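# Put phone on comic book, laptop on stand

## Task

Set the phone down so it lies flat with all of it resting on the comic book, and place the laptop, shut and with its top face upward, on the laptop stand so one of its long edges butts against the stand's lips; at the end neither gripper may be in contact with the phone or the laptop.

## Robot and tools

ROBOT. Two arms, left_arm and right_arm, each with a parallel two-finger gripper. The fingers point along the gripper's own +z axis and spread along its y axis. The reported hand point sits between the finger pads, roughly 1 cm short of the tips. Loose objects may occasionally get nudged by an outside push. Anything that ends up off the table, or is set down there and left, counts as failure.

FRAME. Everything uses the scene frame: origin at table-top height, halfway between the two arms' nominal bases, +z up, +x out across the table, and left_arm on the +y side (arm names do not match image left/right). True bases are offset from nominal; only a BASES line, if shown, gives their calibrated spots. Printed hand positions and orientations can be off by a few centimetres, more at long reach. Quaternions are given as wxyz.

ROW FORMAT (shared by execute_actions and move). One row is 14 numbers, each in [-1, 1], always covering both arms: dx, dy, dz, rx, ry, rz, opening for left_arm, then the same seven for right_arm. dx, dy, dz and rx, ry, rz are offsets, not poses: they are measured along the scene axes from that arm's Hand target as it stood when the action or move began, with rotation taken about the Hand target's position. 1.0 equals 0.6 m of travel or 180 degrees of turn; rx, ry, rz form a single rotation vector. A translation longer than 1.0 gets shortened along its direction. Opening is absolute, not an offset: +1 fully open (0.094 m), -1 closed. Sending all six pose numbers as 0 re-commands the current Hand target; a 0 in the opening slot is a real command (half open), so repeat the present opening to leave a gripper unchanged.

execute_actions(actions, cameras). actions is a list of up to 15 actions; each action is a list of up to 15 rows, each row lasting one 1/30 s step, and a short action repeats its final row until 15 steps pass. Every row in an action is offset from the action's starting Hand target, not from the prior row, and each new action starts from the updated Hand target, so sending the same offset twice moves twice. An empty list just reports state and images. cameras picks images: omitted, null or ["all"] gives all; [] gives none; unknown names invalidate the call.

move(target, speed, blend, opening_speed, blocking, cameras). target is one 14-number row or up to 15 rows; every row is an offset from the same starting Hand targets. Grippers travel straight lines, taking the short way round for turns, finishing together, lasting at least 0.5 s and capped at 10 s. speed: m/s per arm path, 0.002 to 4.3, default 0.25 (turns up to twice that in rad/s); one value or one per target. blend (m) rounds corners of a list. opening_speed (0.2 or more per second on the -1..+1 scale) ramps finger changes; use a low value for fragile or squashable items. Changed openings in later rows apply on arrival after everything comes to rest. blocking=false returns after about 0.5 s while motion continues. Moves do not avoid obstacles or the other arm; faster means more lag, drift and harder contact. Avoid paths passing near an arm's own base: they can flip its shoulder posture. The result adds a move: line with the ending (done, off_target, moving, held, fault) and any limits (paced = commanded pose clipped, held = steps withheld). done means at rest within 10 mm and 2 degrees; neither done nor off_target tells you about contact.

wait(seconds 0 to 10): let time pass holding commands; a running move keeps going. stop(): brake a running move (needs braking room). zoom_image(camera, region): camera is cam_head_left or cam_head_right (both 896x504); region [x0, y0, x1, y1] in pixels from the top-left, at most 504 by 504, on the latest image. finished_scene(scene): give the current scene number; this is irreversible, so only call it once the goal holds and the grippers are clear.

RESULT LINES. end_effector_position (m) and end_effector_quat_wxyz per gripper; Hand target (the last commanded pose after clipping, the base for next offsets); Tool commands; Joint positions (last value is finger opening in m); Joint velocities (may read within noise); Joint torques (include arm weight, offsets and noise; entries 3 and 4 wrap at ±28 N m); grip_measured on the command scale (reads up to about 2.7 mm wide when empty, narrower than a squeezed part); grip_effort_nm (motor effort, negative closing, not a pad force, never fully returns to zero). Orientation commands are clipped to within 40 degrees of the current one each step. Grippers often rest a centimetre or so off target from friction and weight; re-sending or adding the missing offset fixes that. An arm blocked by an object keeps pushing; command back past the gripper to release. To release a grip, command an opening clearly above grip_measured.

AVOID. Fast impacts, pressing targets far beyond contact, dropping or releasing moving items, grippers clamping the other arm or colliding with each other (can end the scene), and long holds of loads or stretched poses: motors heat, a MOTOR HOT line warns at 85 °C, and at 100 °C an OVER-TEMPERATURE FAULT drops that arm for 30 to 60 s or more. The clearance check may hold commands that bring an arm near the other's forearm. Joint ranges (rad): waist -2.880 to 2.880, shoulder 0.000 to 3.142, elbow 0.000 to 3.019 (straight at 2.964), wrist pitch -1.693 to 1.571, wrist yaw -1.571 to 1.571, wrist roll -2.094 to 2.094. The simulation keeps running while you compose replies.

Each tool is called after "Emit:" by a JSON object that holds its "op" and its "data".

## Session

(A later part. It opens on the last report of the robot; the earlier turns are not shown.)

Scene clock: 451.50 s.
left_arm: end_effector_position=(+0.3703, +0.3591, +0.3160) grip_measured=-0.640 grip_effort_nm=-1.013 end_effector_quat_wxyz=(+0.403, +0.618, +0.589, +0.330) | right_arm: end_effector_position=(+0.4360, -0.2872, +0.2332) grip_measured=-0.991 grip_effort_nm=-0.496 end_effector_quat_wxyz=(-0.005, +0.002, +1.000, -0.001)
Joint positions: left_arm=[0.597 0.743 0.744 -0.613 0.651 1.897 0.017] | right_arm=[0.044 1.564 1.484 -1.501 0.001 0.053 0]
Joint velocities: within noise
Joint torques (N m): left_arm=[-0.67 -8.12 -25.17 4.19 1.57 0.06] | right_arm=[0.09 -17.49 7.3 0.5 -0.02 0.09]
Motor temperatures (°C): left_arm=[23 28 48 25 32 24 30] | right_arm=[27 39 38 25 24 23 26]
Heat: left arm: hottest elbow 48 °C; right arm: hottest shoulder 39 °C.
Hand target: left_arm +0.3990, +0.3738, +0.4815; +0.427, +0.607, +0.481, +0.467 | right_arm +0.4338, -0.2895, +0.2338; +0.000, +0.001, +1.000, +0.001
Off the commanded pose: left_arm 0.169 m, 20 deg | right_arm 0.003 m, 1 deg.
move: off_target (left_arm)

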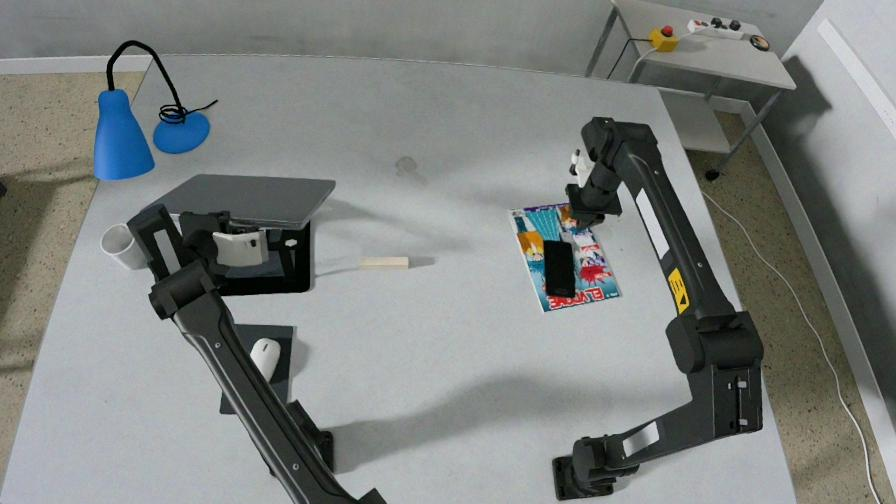

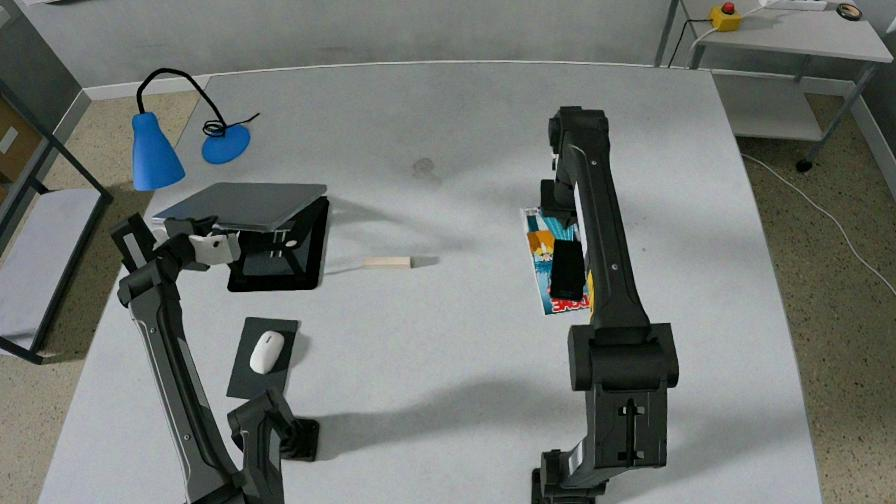

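Emit:
{"op": "move", "data": {"target": [0.055,0.075,-0.1,0,0,0,-1,0,0,0,0,0,0,-1], "speed": 0.1}}

Emit:
{"op": "zoom_image", "data": {"camera": "cam_head_left", "region": [120, 130, 360, 310]}}

Emit:
{"op": "zoom_image", "data": {"camera": "cam_head_right", "region": [120, 130, 360, 310]}}

Scene clock: 458.77 s.
left_arm: end_effector_position=(+0.4043, +0.4011, +0.2904) grip_measured=-0.640 grip_effort_nm=-1.009 end_effector_quat_wxyz=(+0.409, +0.615, +0.581, +0.340) | right_arm: end_effector_position=(+0.4360, -0.2872, +0.2332) grip_measured=-0.991 grip_effort_nm=-0.491 end_effector_quat_wxyz=(-0.005, +0.002, +1.000, -0.001)
Joint positions: left_arm=[0.65 0.915 0.744 -0.432 0.702 1.926 0.017] | right_arm=[0.044 1.564 1.484 -1.501 0.001 0.053 0]
Joint velocities: within noise
Joint torques (N m): left_arm=[-0.73 -11.34 24.73 5.74 1.67 -0.04] | right_arm=[0.09 -17.61 7.31 0.5 -0.03 0.09]
Motor temperatures (°C): left_arm=[23 28 51 25 32 24 30] | right_arm=[27 38 38 25 24 23 26]
Heat: left arm: hottest elbow 51 °C; right arm: hottest shoulder 38 °C.
Hand target: left_arm +0.4321, +0.4188, +0.4214; +0.427, +0.607, +0.481, +0.467 | right_arm +0.4338, -0.2895, +0.2338; +0.000, +0.001, +1.000, +0.001
Off the commanded pose: left_arm 0.135 m, 19 deg | right_arm 0.003 m, 1 deg.
move: off_target (left_arm)

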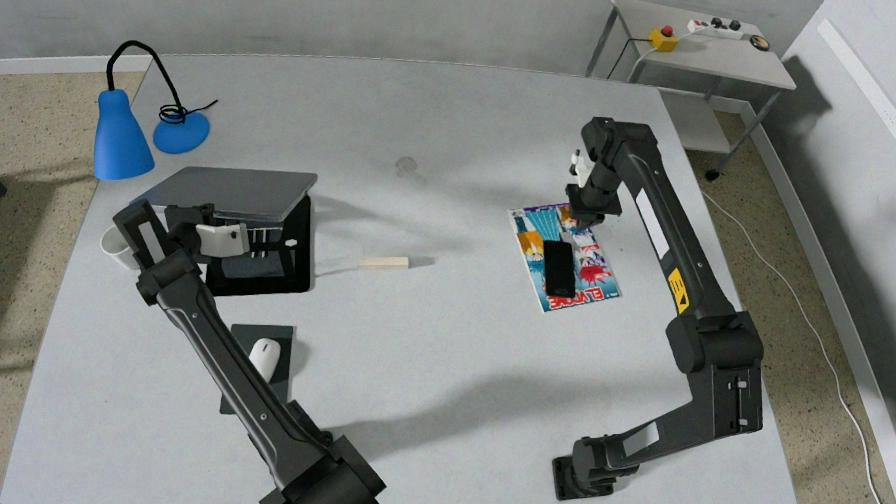

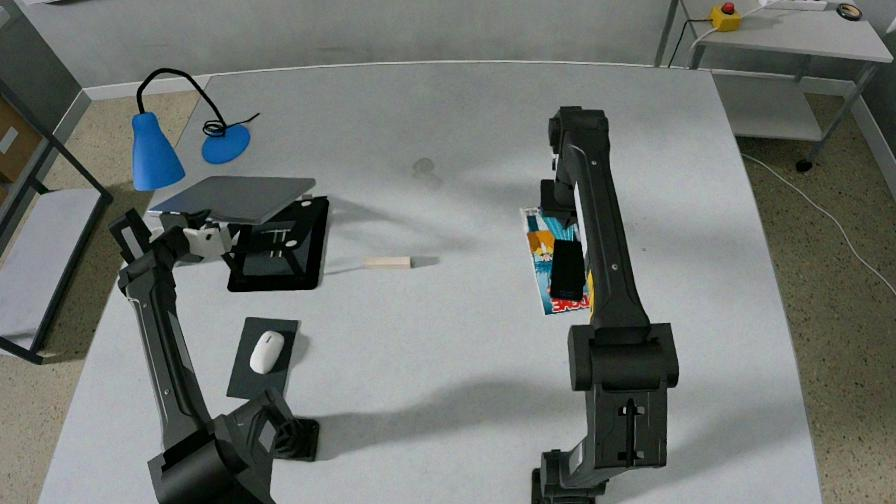

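Scaled by 2.100.

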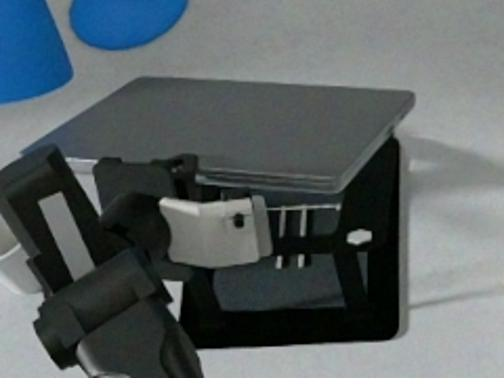

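Scaled by 2.100.

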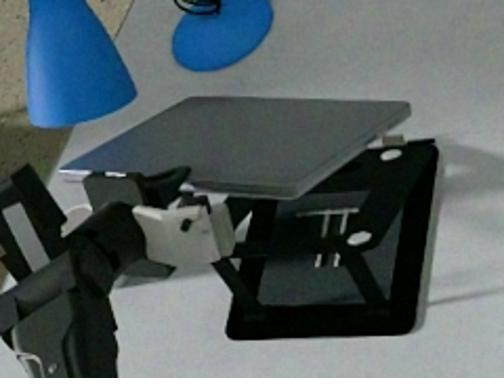

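Emit:
{"op": "move", "data": {"target": [0.01,0.008,-0.15,0,0,0.028,-1,0,0,0,0,0,0,-1], "speed": 0.08}}

Emit:
{"op": "zoom_image", "data": {"camera": "cam_head_left", "region": [120, 130, 360, 310]}}

Emit:
{"op": "zoom_image", "data": {"camera": "cam_head_right", "region": [120, 130, 360, 310]}}

Scene clock: 467.03 s.
left_arm: end_effector_position=(+0.4138, +0.4191, +0.2347) grip_measured=-0.640 grip_effort_nm=-1.004 end_effector_quat_wxyz=(+0.382, +0.595, +0.594, +0.383) | right_arm: end_effector_position=(+0.4360, -0.2872, +0.2332) grip_measured=-0.991 grip_effort_nm=-0.491 end_effector_quat_wxyz=(-0.005, +0.002, +1.000, -0.001)
Joint positions: left_arm=[0.634 0.981 0.606 -0.15 0.593 1.886 0.017] | right_arm=[0.044 1.564 1.484 -1.501 0.001 0.053 0]
Joint velocities: within noise
Joint torques (N m): left_arm=[-2.9 -12.63 17.92 6.22 1.12 -0.13] | right_arm=[0.03 -17.44 7.34 0.51 -0.02 0.09]
Motor temperatures (°C): left_arm=[23 28 52 25 32 24 30] | right_arm=[27 38 38 25 24 23 26]
Heat: left arm: hottest elbow 52 °C; right arm: hottest shoulder 38 °C.
Hand target: left_arm +0.4380, +0.4235, +0.3314; +0.406, +0.585, +0.507, +0.485 | right_arm +0.4338, -0.2895, +0.2338; +0.000, +0.001, +1.000, +0.001
Off the commanded pose: left_arm 0.100 m, 16 deg | right_arm 0.003 m, 1 deg.
move: off_target (left_arm)

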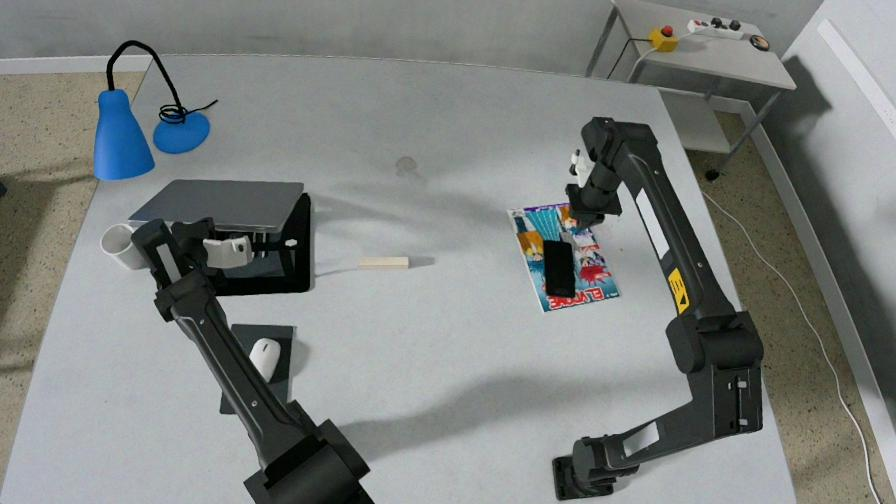

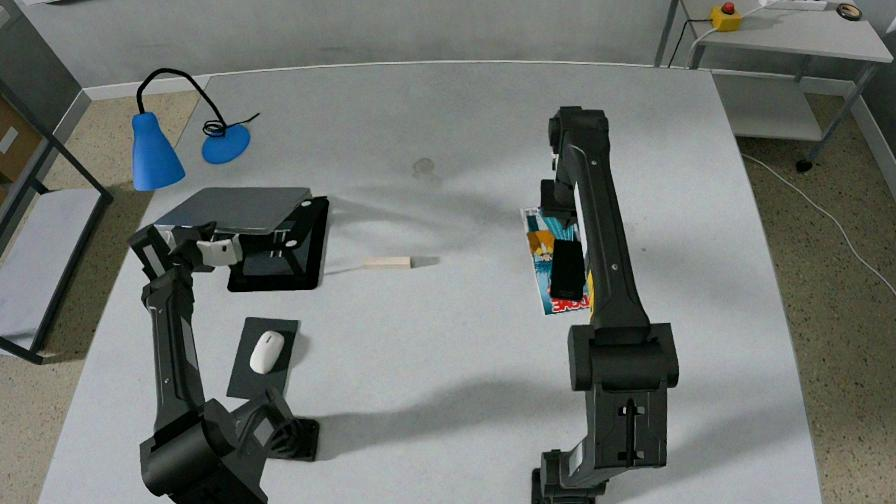

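Scaled by 2.100.

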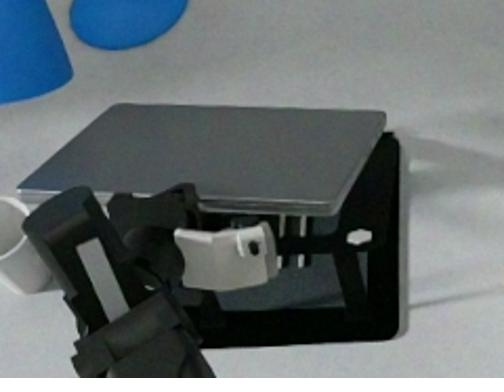

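Scaled by 2.100.

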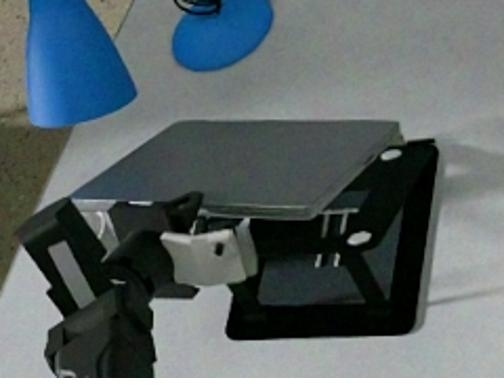

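Emit:
{"op": "move", "data": {"target": [[0.01,-0.065,-0.03,0,0,0,-1,0,0,0,0,0,0,-1],[0.01,-0.065,-0.11,0,0.02,0,-1,0,0,0,0,0,0,-1]], "speed": 0.08}}

Emit:
{"op": "zoom_image", "data": {"camera": "cam_head_left", "region": [120, 130, 360, 310]}}

Emit:
{"op": "zoom_image", "data": {"camera": "cam_head_right", "region": [120, 130, 360, 310]}}

Scene clock: 472.67 s.
left_arm: end_effector_position=(+0.4133, +0.3771, +0.1789) grip_measured=-0.640 grip_effort_nm=-1.009 end_effector_quat_wxyz=(+0.359, +0.612, +0.601, +0.366) | right_arm: end_effector_position=(+0.4360, -0.2872, +0.2332) grip_measured=-0.991 grip_effort_nm=-0.491 end_effector_quat_wxyz=(-0.005, +0.002, +1.000, -0.001)
Joint positions: left_arm=[0.499 0.988 0.484 -0.052 0.459 1.859 0.017] | right_arm=[0.044 1.564 1.484 -1.501 0.001 0.053 0]
Joint velocities: within noise
Joint torques (N m): left_arm=[-2.84 -11.05 16.55 5.86 0.83 0.12] | right_arm=[0.09 -17.49 7.31 0.49 -0.03 0.1]
Motor temperatures (°C): left_arm=[23 28 53 25 32 24 30] | right_arm=[27 38 38 25 24 23 26]
Heat: left arm: hottest elbow 53 °C; right arm: hottest shoulder 38 °C.
Hand target: left_arm +0.4440, +0.3846, +0.2653; +0.390, +0.600, +0.520, +0.466 | right_arm +0.4338, -0.2895, +0.2338; +0.000, +0.001, +1.000, +0.001
Off the commanded pose: left_arm 0.092 m, 15 deg | right_arm 0.003 m, 1 deg.
move: off_target (left_arm)

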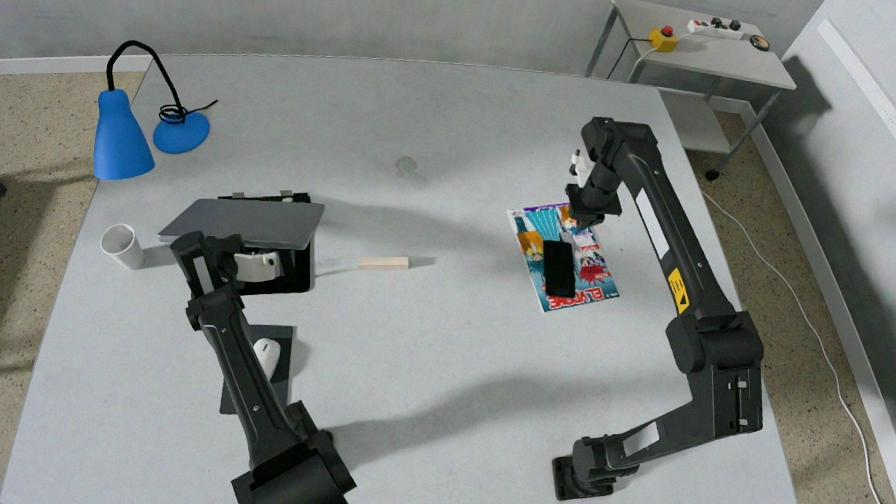

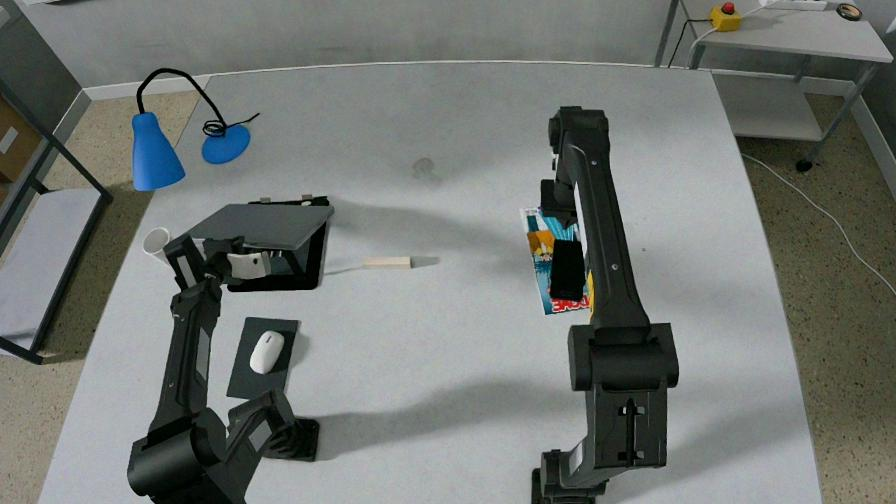

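Scaled by 2.100.

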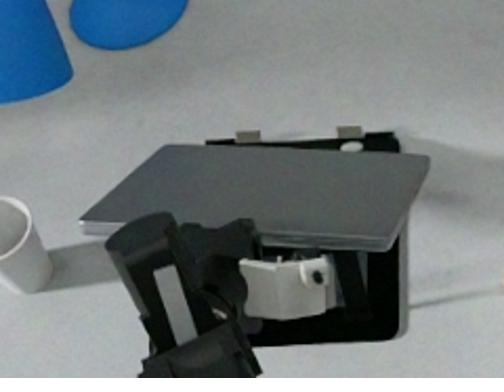

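Scaled by 2.100.

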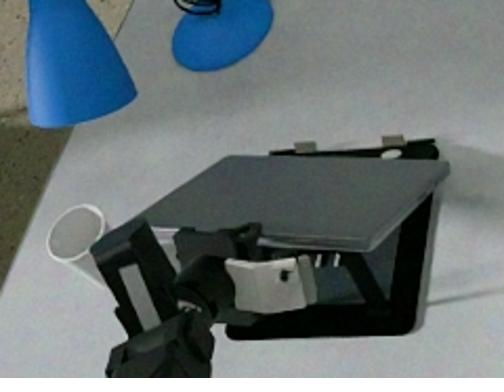

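Emit:
{"op": "move", "data": {"target": [[0.055,0.0,0.0,0,0.02,0.022,-1,0,0,0,0,0,0,-1],[0.058,0.0,-0.06,0,0.03,0.022,-1,0,0,0,0,0,0,-1]], "speed": 0.06}}

Emit:
{"op": "zoom_image", "data": {"camera": "cam_head_left", "region": [120, 130, 360, 310]}}

Emit:
{"op": "zoom_image", "data": {"camera": "cam_head_right", "region": [120, 130, 360, 310]}}

Scene clock: 478.53 s.
left_arm: end_effector_position=(+0.4343, +0.3699, +0.1551) grip_measured=-0.640 grip_effort_nm=-1.009 end_effector_quat_wxyz=(+0.331, +0.606, +0.621, +0.370) | right_arm: end_effector_position=(+0.4360, -0.2872, +0.2332) grip_measured=-0.991 grip_effort_nm=-0.491 end_effector_quat_wxyz=(-0.005, +0.002, +1.000, -0.001)
Joint positions: left_arm=[0.402 1.078 0.482 0.035 0.311 1.804 0.017] | right_arm=[0.044 1.564 1.484 -1.501 0.001 0.053 0]
Joint velocities: within noise
Joint torques (N m): left_arm=[-2.43 -9.41 19.4 4.07 -0.11 0.44] | right_arm=[0.15 -17.44 7.32 0.51 -0.03 0.08]
Motor temperatures (°C): left_arm=[23 28 53 25 31 24 30] | right_arm=[27 38 37 25 24 23 26]
Heat: left arm: hottest elbow 53 °C; right arm: hottest shoulder 38 °C.
Hand target: left_arm +0.4788, +0.3846, +0.2292; +0.349, +0.603, +0.558, +0.451 | right_arm +0.4338, -0.2895, +0.2338; +0.000, +0.001, +1.000, +0.001
Off the commanded pose: left_arm 0.088 m, 12 deg | right_arm 0.003 m, 1 deg.
move: off_target (left_arm)

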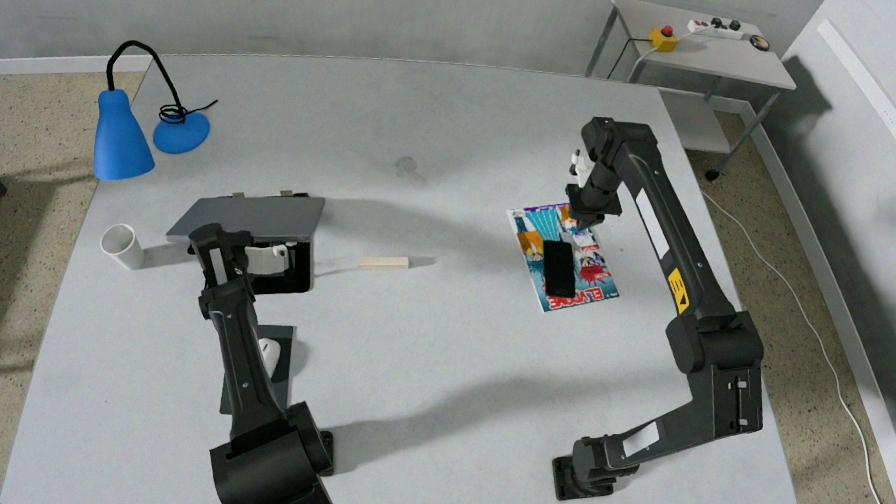

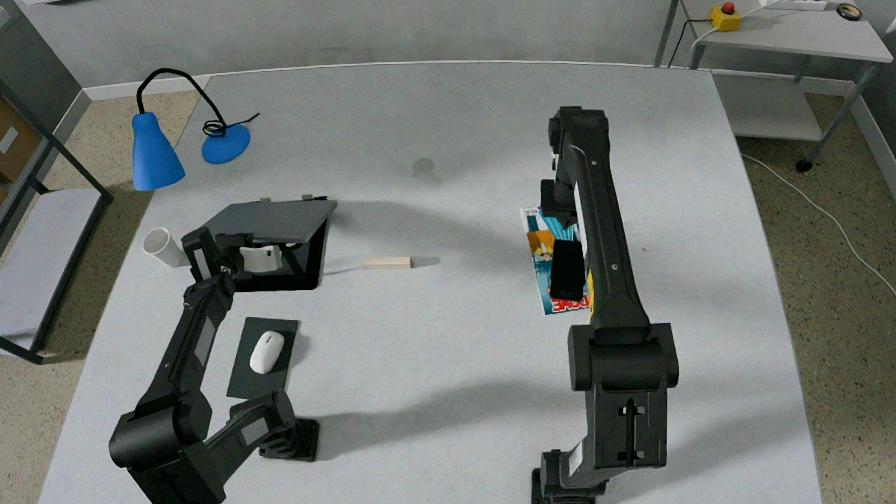

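Scaled by 2.100.

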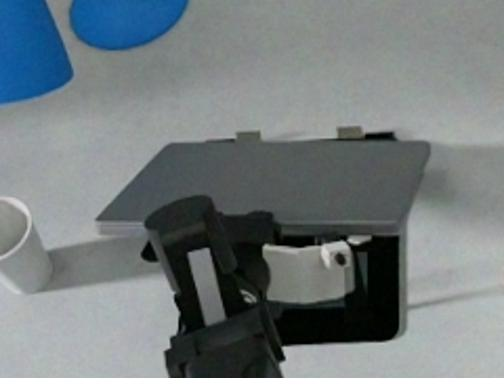

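Scaled by 2.100.

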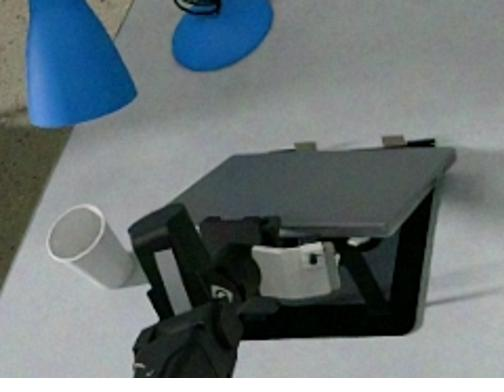

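Emit:
{"op": "move", "data": {"target": [0.012,0.0,-0.06,0,0.0,0.0,-1,0,0,0,0,0,0,-1], "speed": 0.05}}

Emit:
{"op": "zoom_image", "data": {"camera": "cam_head_left", "region": [140, 170, 340, 320]}}

Emit:
{"op": "zoom_image", "data": {"camera": "cam_head_right", "region": [160, 170, 360, 320]}}

Scene clock: 484.33 s.
left_arm: end_effector_position=(+0.4534, +0.3746, +0.1523) grip_measured=-0.640 grip_effort_nm=-1.013 end_effector_quat_wxyz=(+0.341, +0.601, +0.604, +0.396) | right_arm: end_effector_position=(+0.4360, -0.2872, +0.2332) grip_measured=-0.991 grip_effort_nm=-0.491 end_effector_quat_wxyz=(-0.005, +0.002, +1.000, -0.001)
Joint positions: left_arm=[0.391 1.159 0.482 0.182 0.303 1.803 0.017] | right_arm=[0.044 1.564 1.484 -1.501 0.001 0.053 0]
Joint velocities: within noise
Joint torques (N m): left_arm=[-2.43 -7.47 15.57 4.23 -0.15 0.46] | right_arm=[0.09 -17.49 7.31 0.47 -0.03 0.09]
Motor temperatures (°C): left_arm=[23 28 54 25 30 24 30] | right_arm=[27 38 37 25 24 23 26]
Heat: left arm: hottest elbow 54 °C; right arm: hottest shoulder 38 °C.
Hand target: left_arm +0.4861, +0.3847, +0.1935; +0.349, +0.603, +0.558, +0.451 | right_arm +0.4338, -0.2895, +0.2338; +0.000, +0.001, +1.000, +0.001
Off the commanded pose: left_arm 0.053 m, 8 deg | right_arm 0.003 m, 1 deg.
move: off_target (left_arm)

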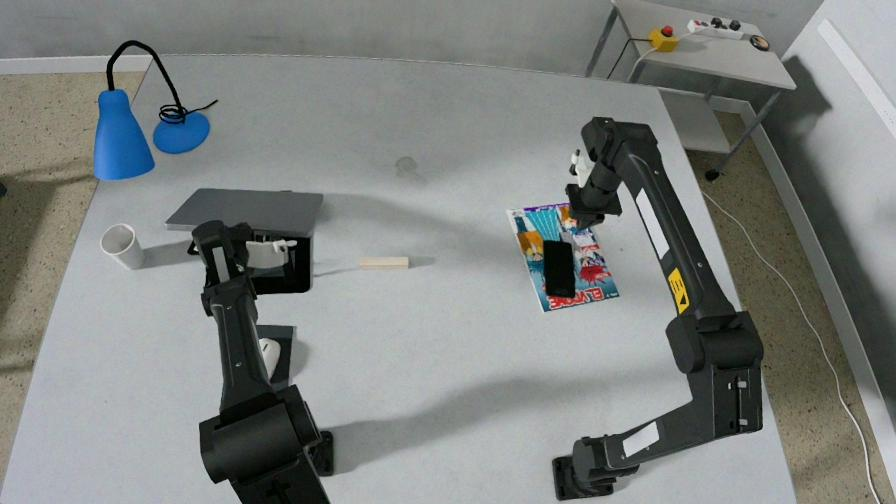

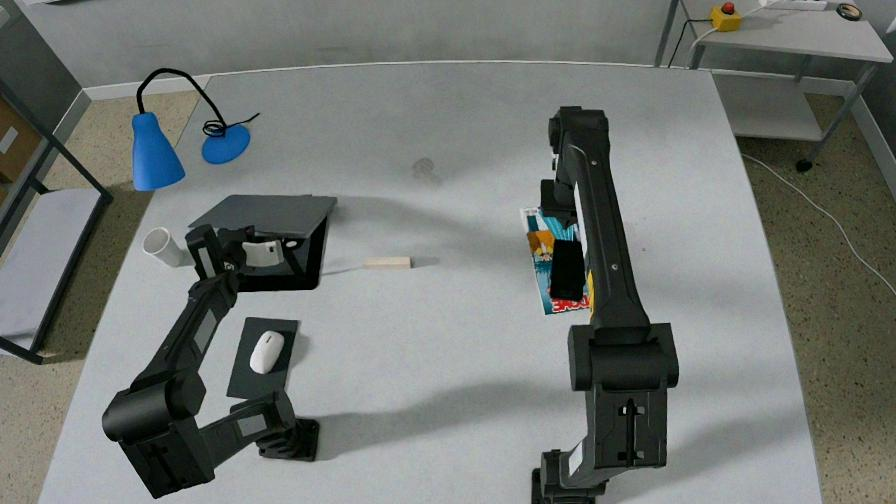

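Scaled by 2.520.

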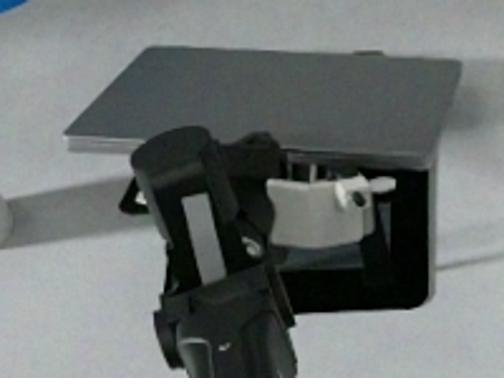

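Scaled by 2.520.

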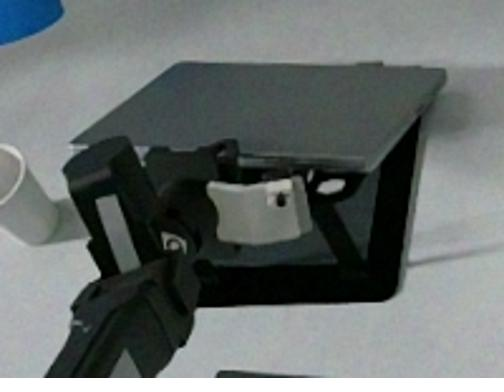

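Emit:
{"op": "move", "data": {"target": [-0.045,0.0,-0.01,0,0.0,0.025,-1,0,0,0,0,0,0,-1], "speed": 0.05}}

Emit:
{"op": "zoom_image", "data": {"camera": "cam_head_left", "region": [140, 170, 340, 320]}}

Emit:
{"op": "zoom_image", "data": {"camera": "cam_head_right", "region": [160, 170, 360, 320]}}

Scene clock: 495.10 s.
left_arm: end_effector_position=(+0.4525, +0.3790, +0.1535) grip_measured=-0.640 grip_effort_nm=-1.004 end_effector_quat_wxyz=(+0.323, +0.588, +0.617, +0.410) | right_arm: end_effector_position=(+0.4360, -0.2872, +0.2332) grip_measured=-0.991 grip_effort_nm=-0.496 end_effector_quat_wxyz=(-0.005, +0.002, +1.000, -0.001)
Joint positions: left_arm=[0.374 1.15 0.478 0.185 0.232 1.785 0.017] | right_arm=[0.044 1.564 1.484 -1.501 0.001 0.053 0]
Joint velocities: within noise
Joint torques (N m): left_arm=[-0.62 -10.99 10.06 4.53 -0.39 0.31] | right_arm=[0.09 -17.44 7.34 0.49 -0.03 0.09]
Motor temperatures (°C): left_arm=[23 27 52 25 30 24 30] | right_arm=[27 38 37 25 24 23 26]
Heat: left arm: hottest elbow 52 °C; right arm: hottest shoulder 38 °C.
Hand target: left_arm +0.4590, +0.3847, +0.1874; +0.331, +0.581, +0.581, +0.464 | right_arm +0.4338, -0.2895, +0.2338; +0.000, +0.001, +1.000, +0.001
Off the commanded pose: left_arm 0.035 m, 8 deg | right_arm 0.003 m, 1 deg.
move: off_target (left_arm)

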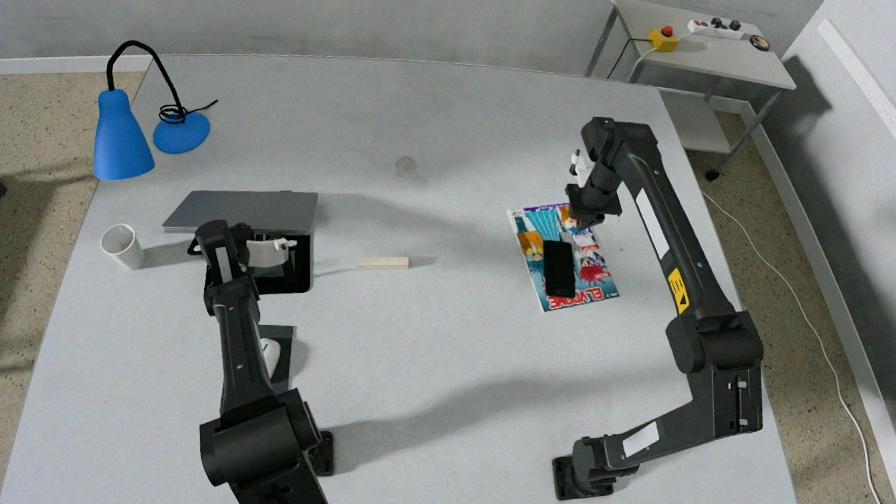

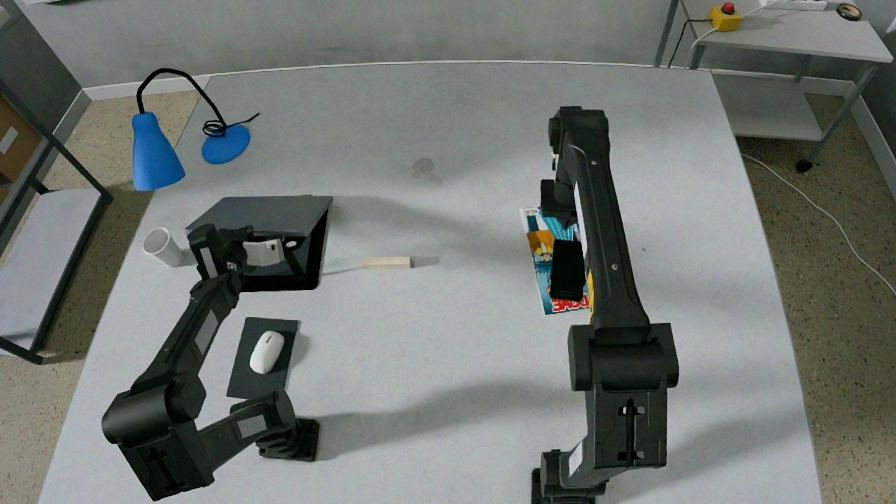

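Scaled by 2.520.

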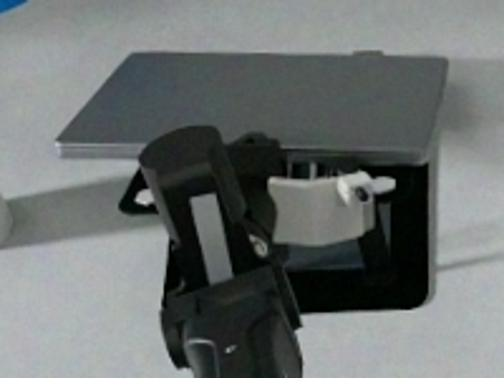

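Scaled by 2.520.

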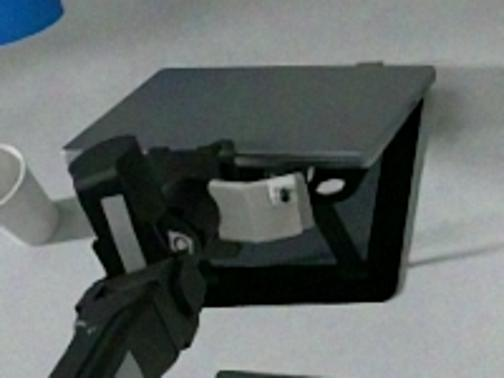

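Emit:
{"op": "move", "data": {"target": [[-0.07,-0.01,0.06,0,0.0,0.0,-1,0,0,0,0,0,0,-1],[-0.08,-0.01,0.0,0,0.0,0.0,-1,0,0,0,0,0,0,-1]], "speed": 0.06}}

Emit:
{"op": "zoom_image", "data": {"camera": "cam_head_left", "region": [140, 170, 340, 320]}}

Emit:
{"op": "zoom_image", "data": {"camera": "cam_head_right", "region": [160, 170, 360, 320]}}

Scene clock: 501.37 s.
left_arm: end_effector_position=(+0.4068, +0.3692, +0.1580) grip_measured=-0.640 grip_effort_nm=-1.013 end_effector_quat_wxyz=(+0.324, +0.586, +0.615, +0.415) | right_arm: end_effector_position=(+0.4360, -0.2872, +0.2332) grip_measured=-0.991 grip_effort_nm=-0.491 end_effector_quat_wxyz=(-0.005, +0.002, +1.000, -0.001)
Joint positions: left_arm=[0.408 0.97 0.379 0.112 0.26 1.801 0.017] | right_arm=[0.044 1.564 1.484 -1.501 0.001 0.053 0]
Joint velocities: within noise
Joint torques (N m): left_arm=[0.15 -8.7 10.77 4.08 0.38 0.32] | right_arm=[0.09 -17.44 7.34 0.51 -0.03 0.09]
Motor temperatures (°C): left_arm=[23 27 50 25 29 24 30] | right_arm=[27 38 37 25 24 23 26]
Heat: left arm: hottest elbow 50 °C; right arm: hottest shoulder 38 °C.
Hand target: left_arm +0.4111, +0.3786, +0.1875; +0.331, +0.581, +0.581, +0.464 | right_arm +0.4338, -0.2895, +0.2338; +0.000, +0.001, +1.000, +0.001
Off the commanded pose: left_arm 0.031 m, 7 deg | right_arm 0.003 m, 1 deg.
move: off_target (left_arm)

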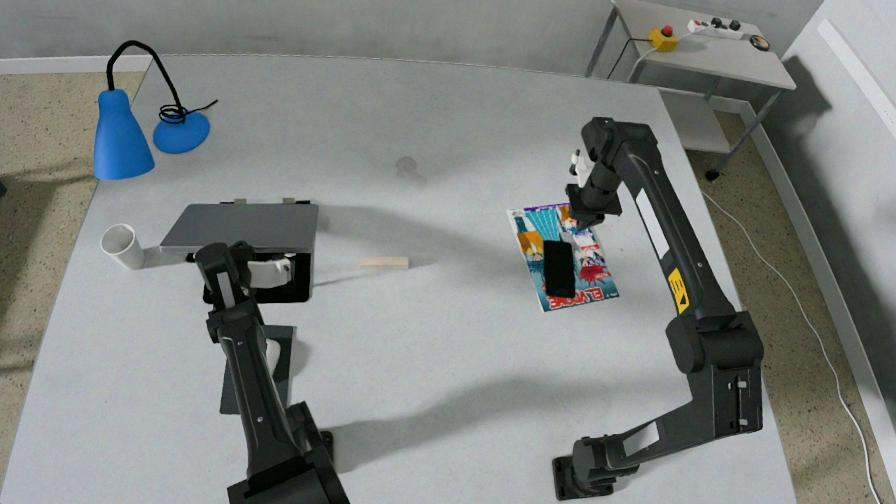

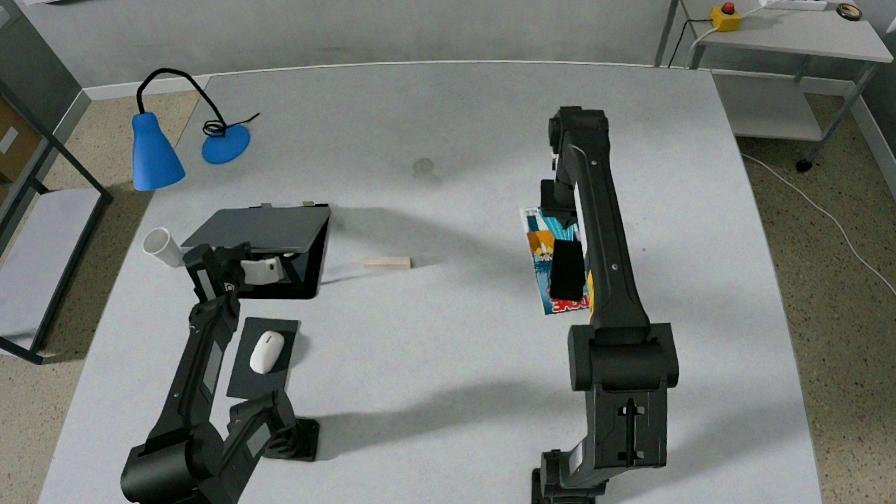

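Scaled by 2.520.

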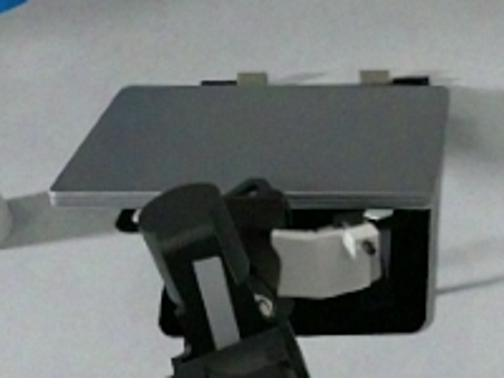

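Scaled by 2.520.

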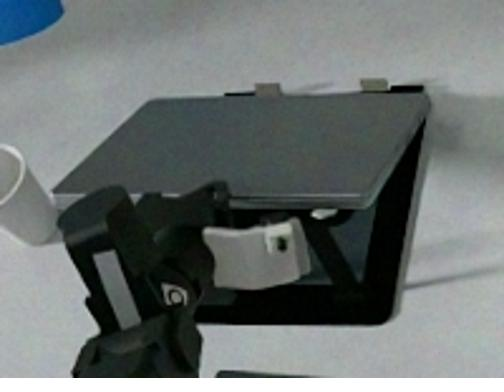

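Emit:
{"op": "move", "data": {"target": [0.012,0.0,-0.055,0,0.02,0.0,-1,0,0,0,0,0,0,-1], "speed": 0.05}}

Emit:
{"op": "zoom_image", "data": {"camera": "cam_head_left", "region": [140, 170, 340, 320]}}

Emit:
{"op": "zoom_image", "data": {"camera": "cam_head_right", "region": [160, 170, 360, 320]}}

Scene clock: 508.13 s.
left_arm: end_effector_position=(+0.4150, +0.3739, +0.1547) grip_measured=-0.640 grip_effort_nm=-1.004 end_effector_quat_wxyz=(+0.324, +0.586, +0.608, +0.427) | right_arm: end_effector_position=(+0.4360, -0.2872, +0.2332) grip_measured=-0.991 grip_effort_nm=-0.491 end_effector_quat_wxyz=(-0.005, +0.002, +1.000, -0.001)
Joint positions: left_arm=[0.408 1.02 0.379 0.185 0.255 1.812 0.017] | right_arm=[0.044 1.564 1.484 -1.501 0.001 0.053 0]
Joint velocities: within noise
Joint torques (N m): left_arm=[-1.14 -3.84 9.65 3.33 -0.29 0.37] | right_arm=[-0.03 -17.55 7.32 0.49 -0.03 0.09]
Motor temperatures (°C): left_arm=[23 27 48 25 29 24 30] | right_arm=[27 38 37 25 24 23 26]
Heat: left arm: hottest elbow 48 °C; right arm: hottest shoulder 38 °C.
Hand target: left_arm +0.4183, +0.3786, +0.1545; +0.313, +0.595, +0.591, +0.446 | right_arm +0.4338, -0.2895, +0.2338; +0.000, +0.001, +1.000, +0.001
Off the commanded pose: left_arm 0.006 m, 3 deg | right_arm 0.003 m, 1 deg.
move: off_target (left_arm)

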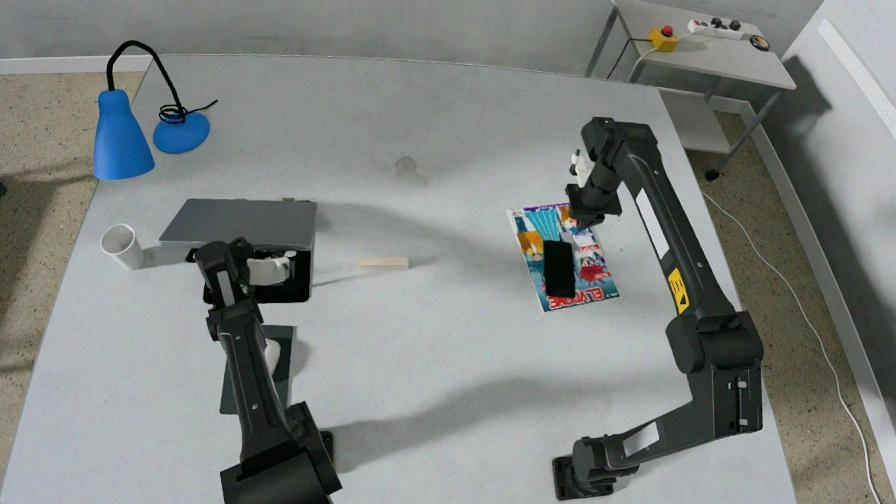

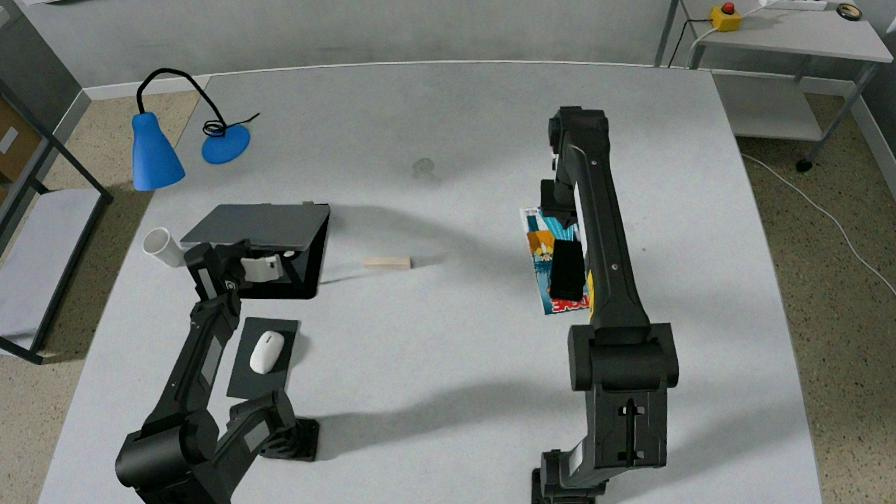

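Scaled by 2.520.

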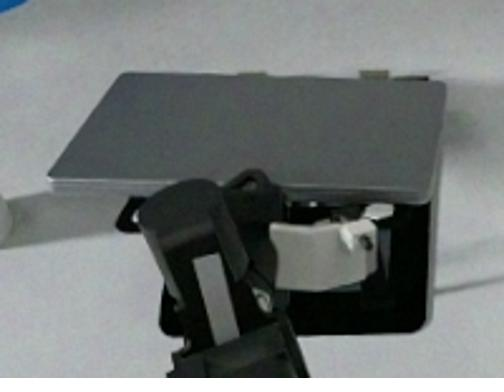

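Scaled by 2.520.

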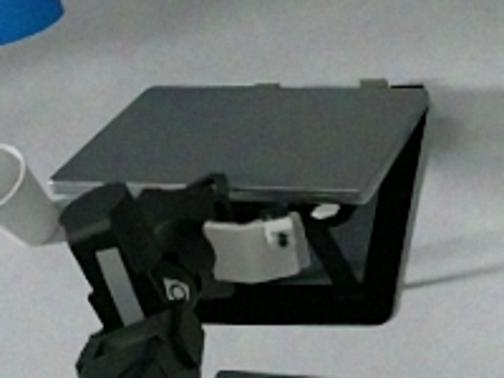

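Emit:
{"op": "move", "data": {"target": [[-0.04,0.0,0.02,0,0.0,-0.01,-1,0,0,0,0,0,0,-1],[-0.035,0.0,0.01,0,0.06,-0.01,-1,0,0,0,0,0,0,-1]], "speed": 0.06}}

Emit:
{"op": "zoom_image", "data": {"camera": "cam_head_left", "region": [140, 170, 340, 320]}}

Emit:
{"op": "zoom_image", "data": {"camera": "cam_head_right", "region": [160, 170, 360, 320]}}

Scene clock: 513.43 s.
left_arm: end_effector_position=(+0.3942, +0.3734, +0.1543) grip_measured=-0.640 grip_effort_nm=-1.009 end_effector_quat_wxyz=(+0.291, +0.616, +0.630, +0.372) | right_arm: end_effector_position=(+0.4360, -0.2872, +0.2332) grip_measured=-0.991 grip_effort_nm=-0.491 end_effector_quat_wxyz=(-0.005, +0.002, +1.000, -0.001)
Joint positions: left_arm=[0.44 0.939 0.436 -0.111 0.278 1.871 0.017] | right_arm=[0.044 1.564 1.484 -1.501 0.001 0.053 0]
Joint velocities: within noise
Joint torques (N m): left_arm=[-1.85 -4.72 13.22 0.34 -0.79 0.83] | right_arm=[-0.03 -17.49 7.31 0.5 -0.03 0.1]
Motor temperatures (°C): left_arm=[23 27 46 25 29 24 30] | right_arm=[27 38 37 25 24 23 26]
Heat: left arm: hottest elbow 46 °C; right arm: hottest shoulder 38 °C.
Hand target: left_arm +0.3972, +0.3786, +0.1603; +0.262, +0.643, +0.609, +0.383 | right_arm +0.4338, -0.2895, +0.2338; +0.000, +0.001, +1.000, +0.001
Off the commanded pose: left_arm 0.009 m, 5 deg | right_arm 0.003 m, 1 deg.
move: off_target (left_arm)

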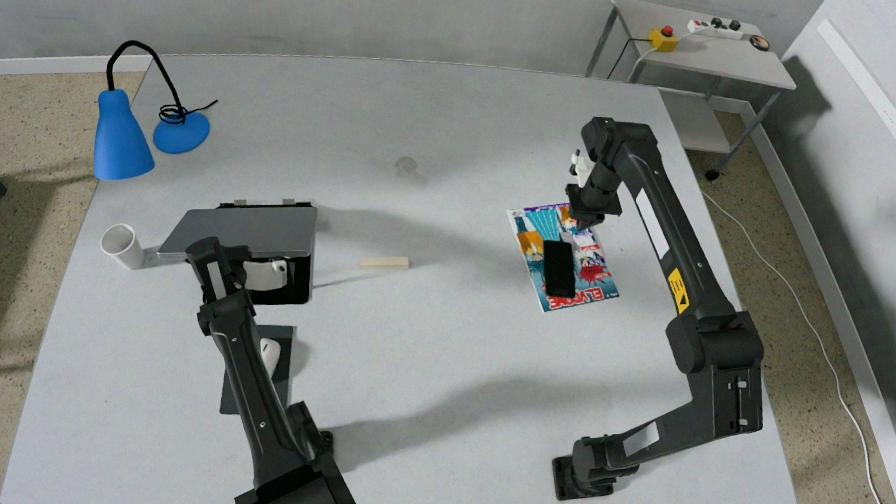

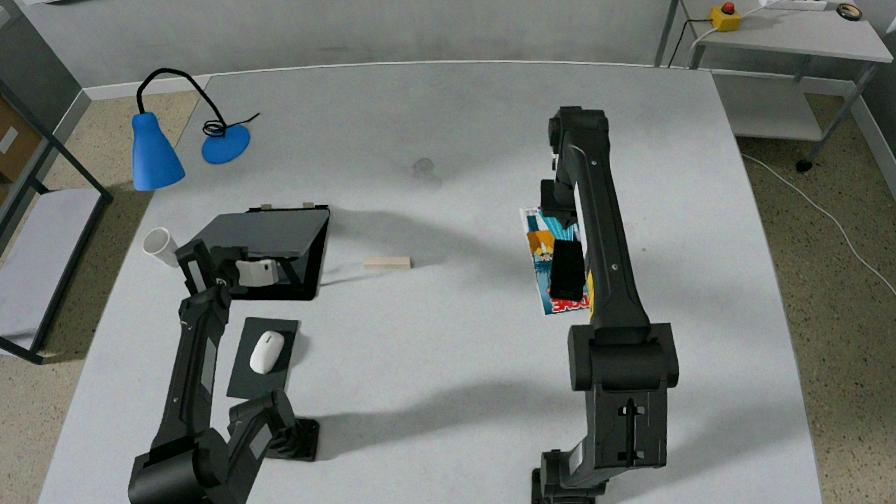

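Scaled by 2.520.

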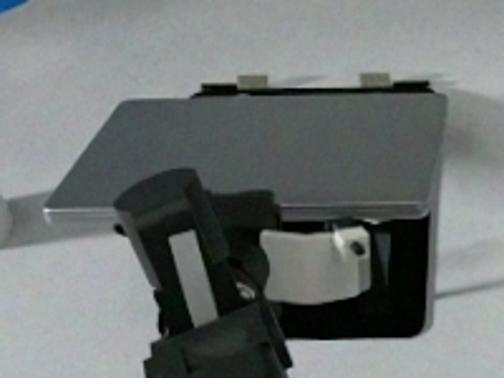

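Scaled by 2.520.

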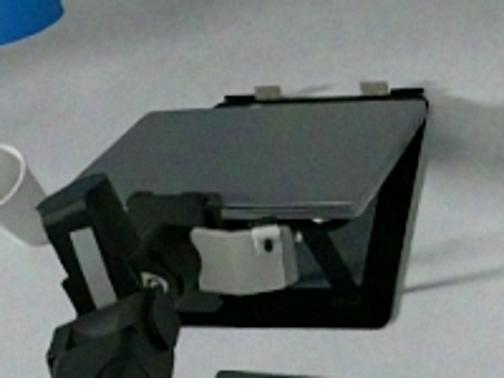

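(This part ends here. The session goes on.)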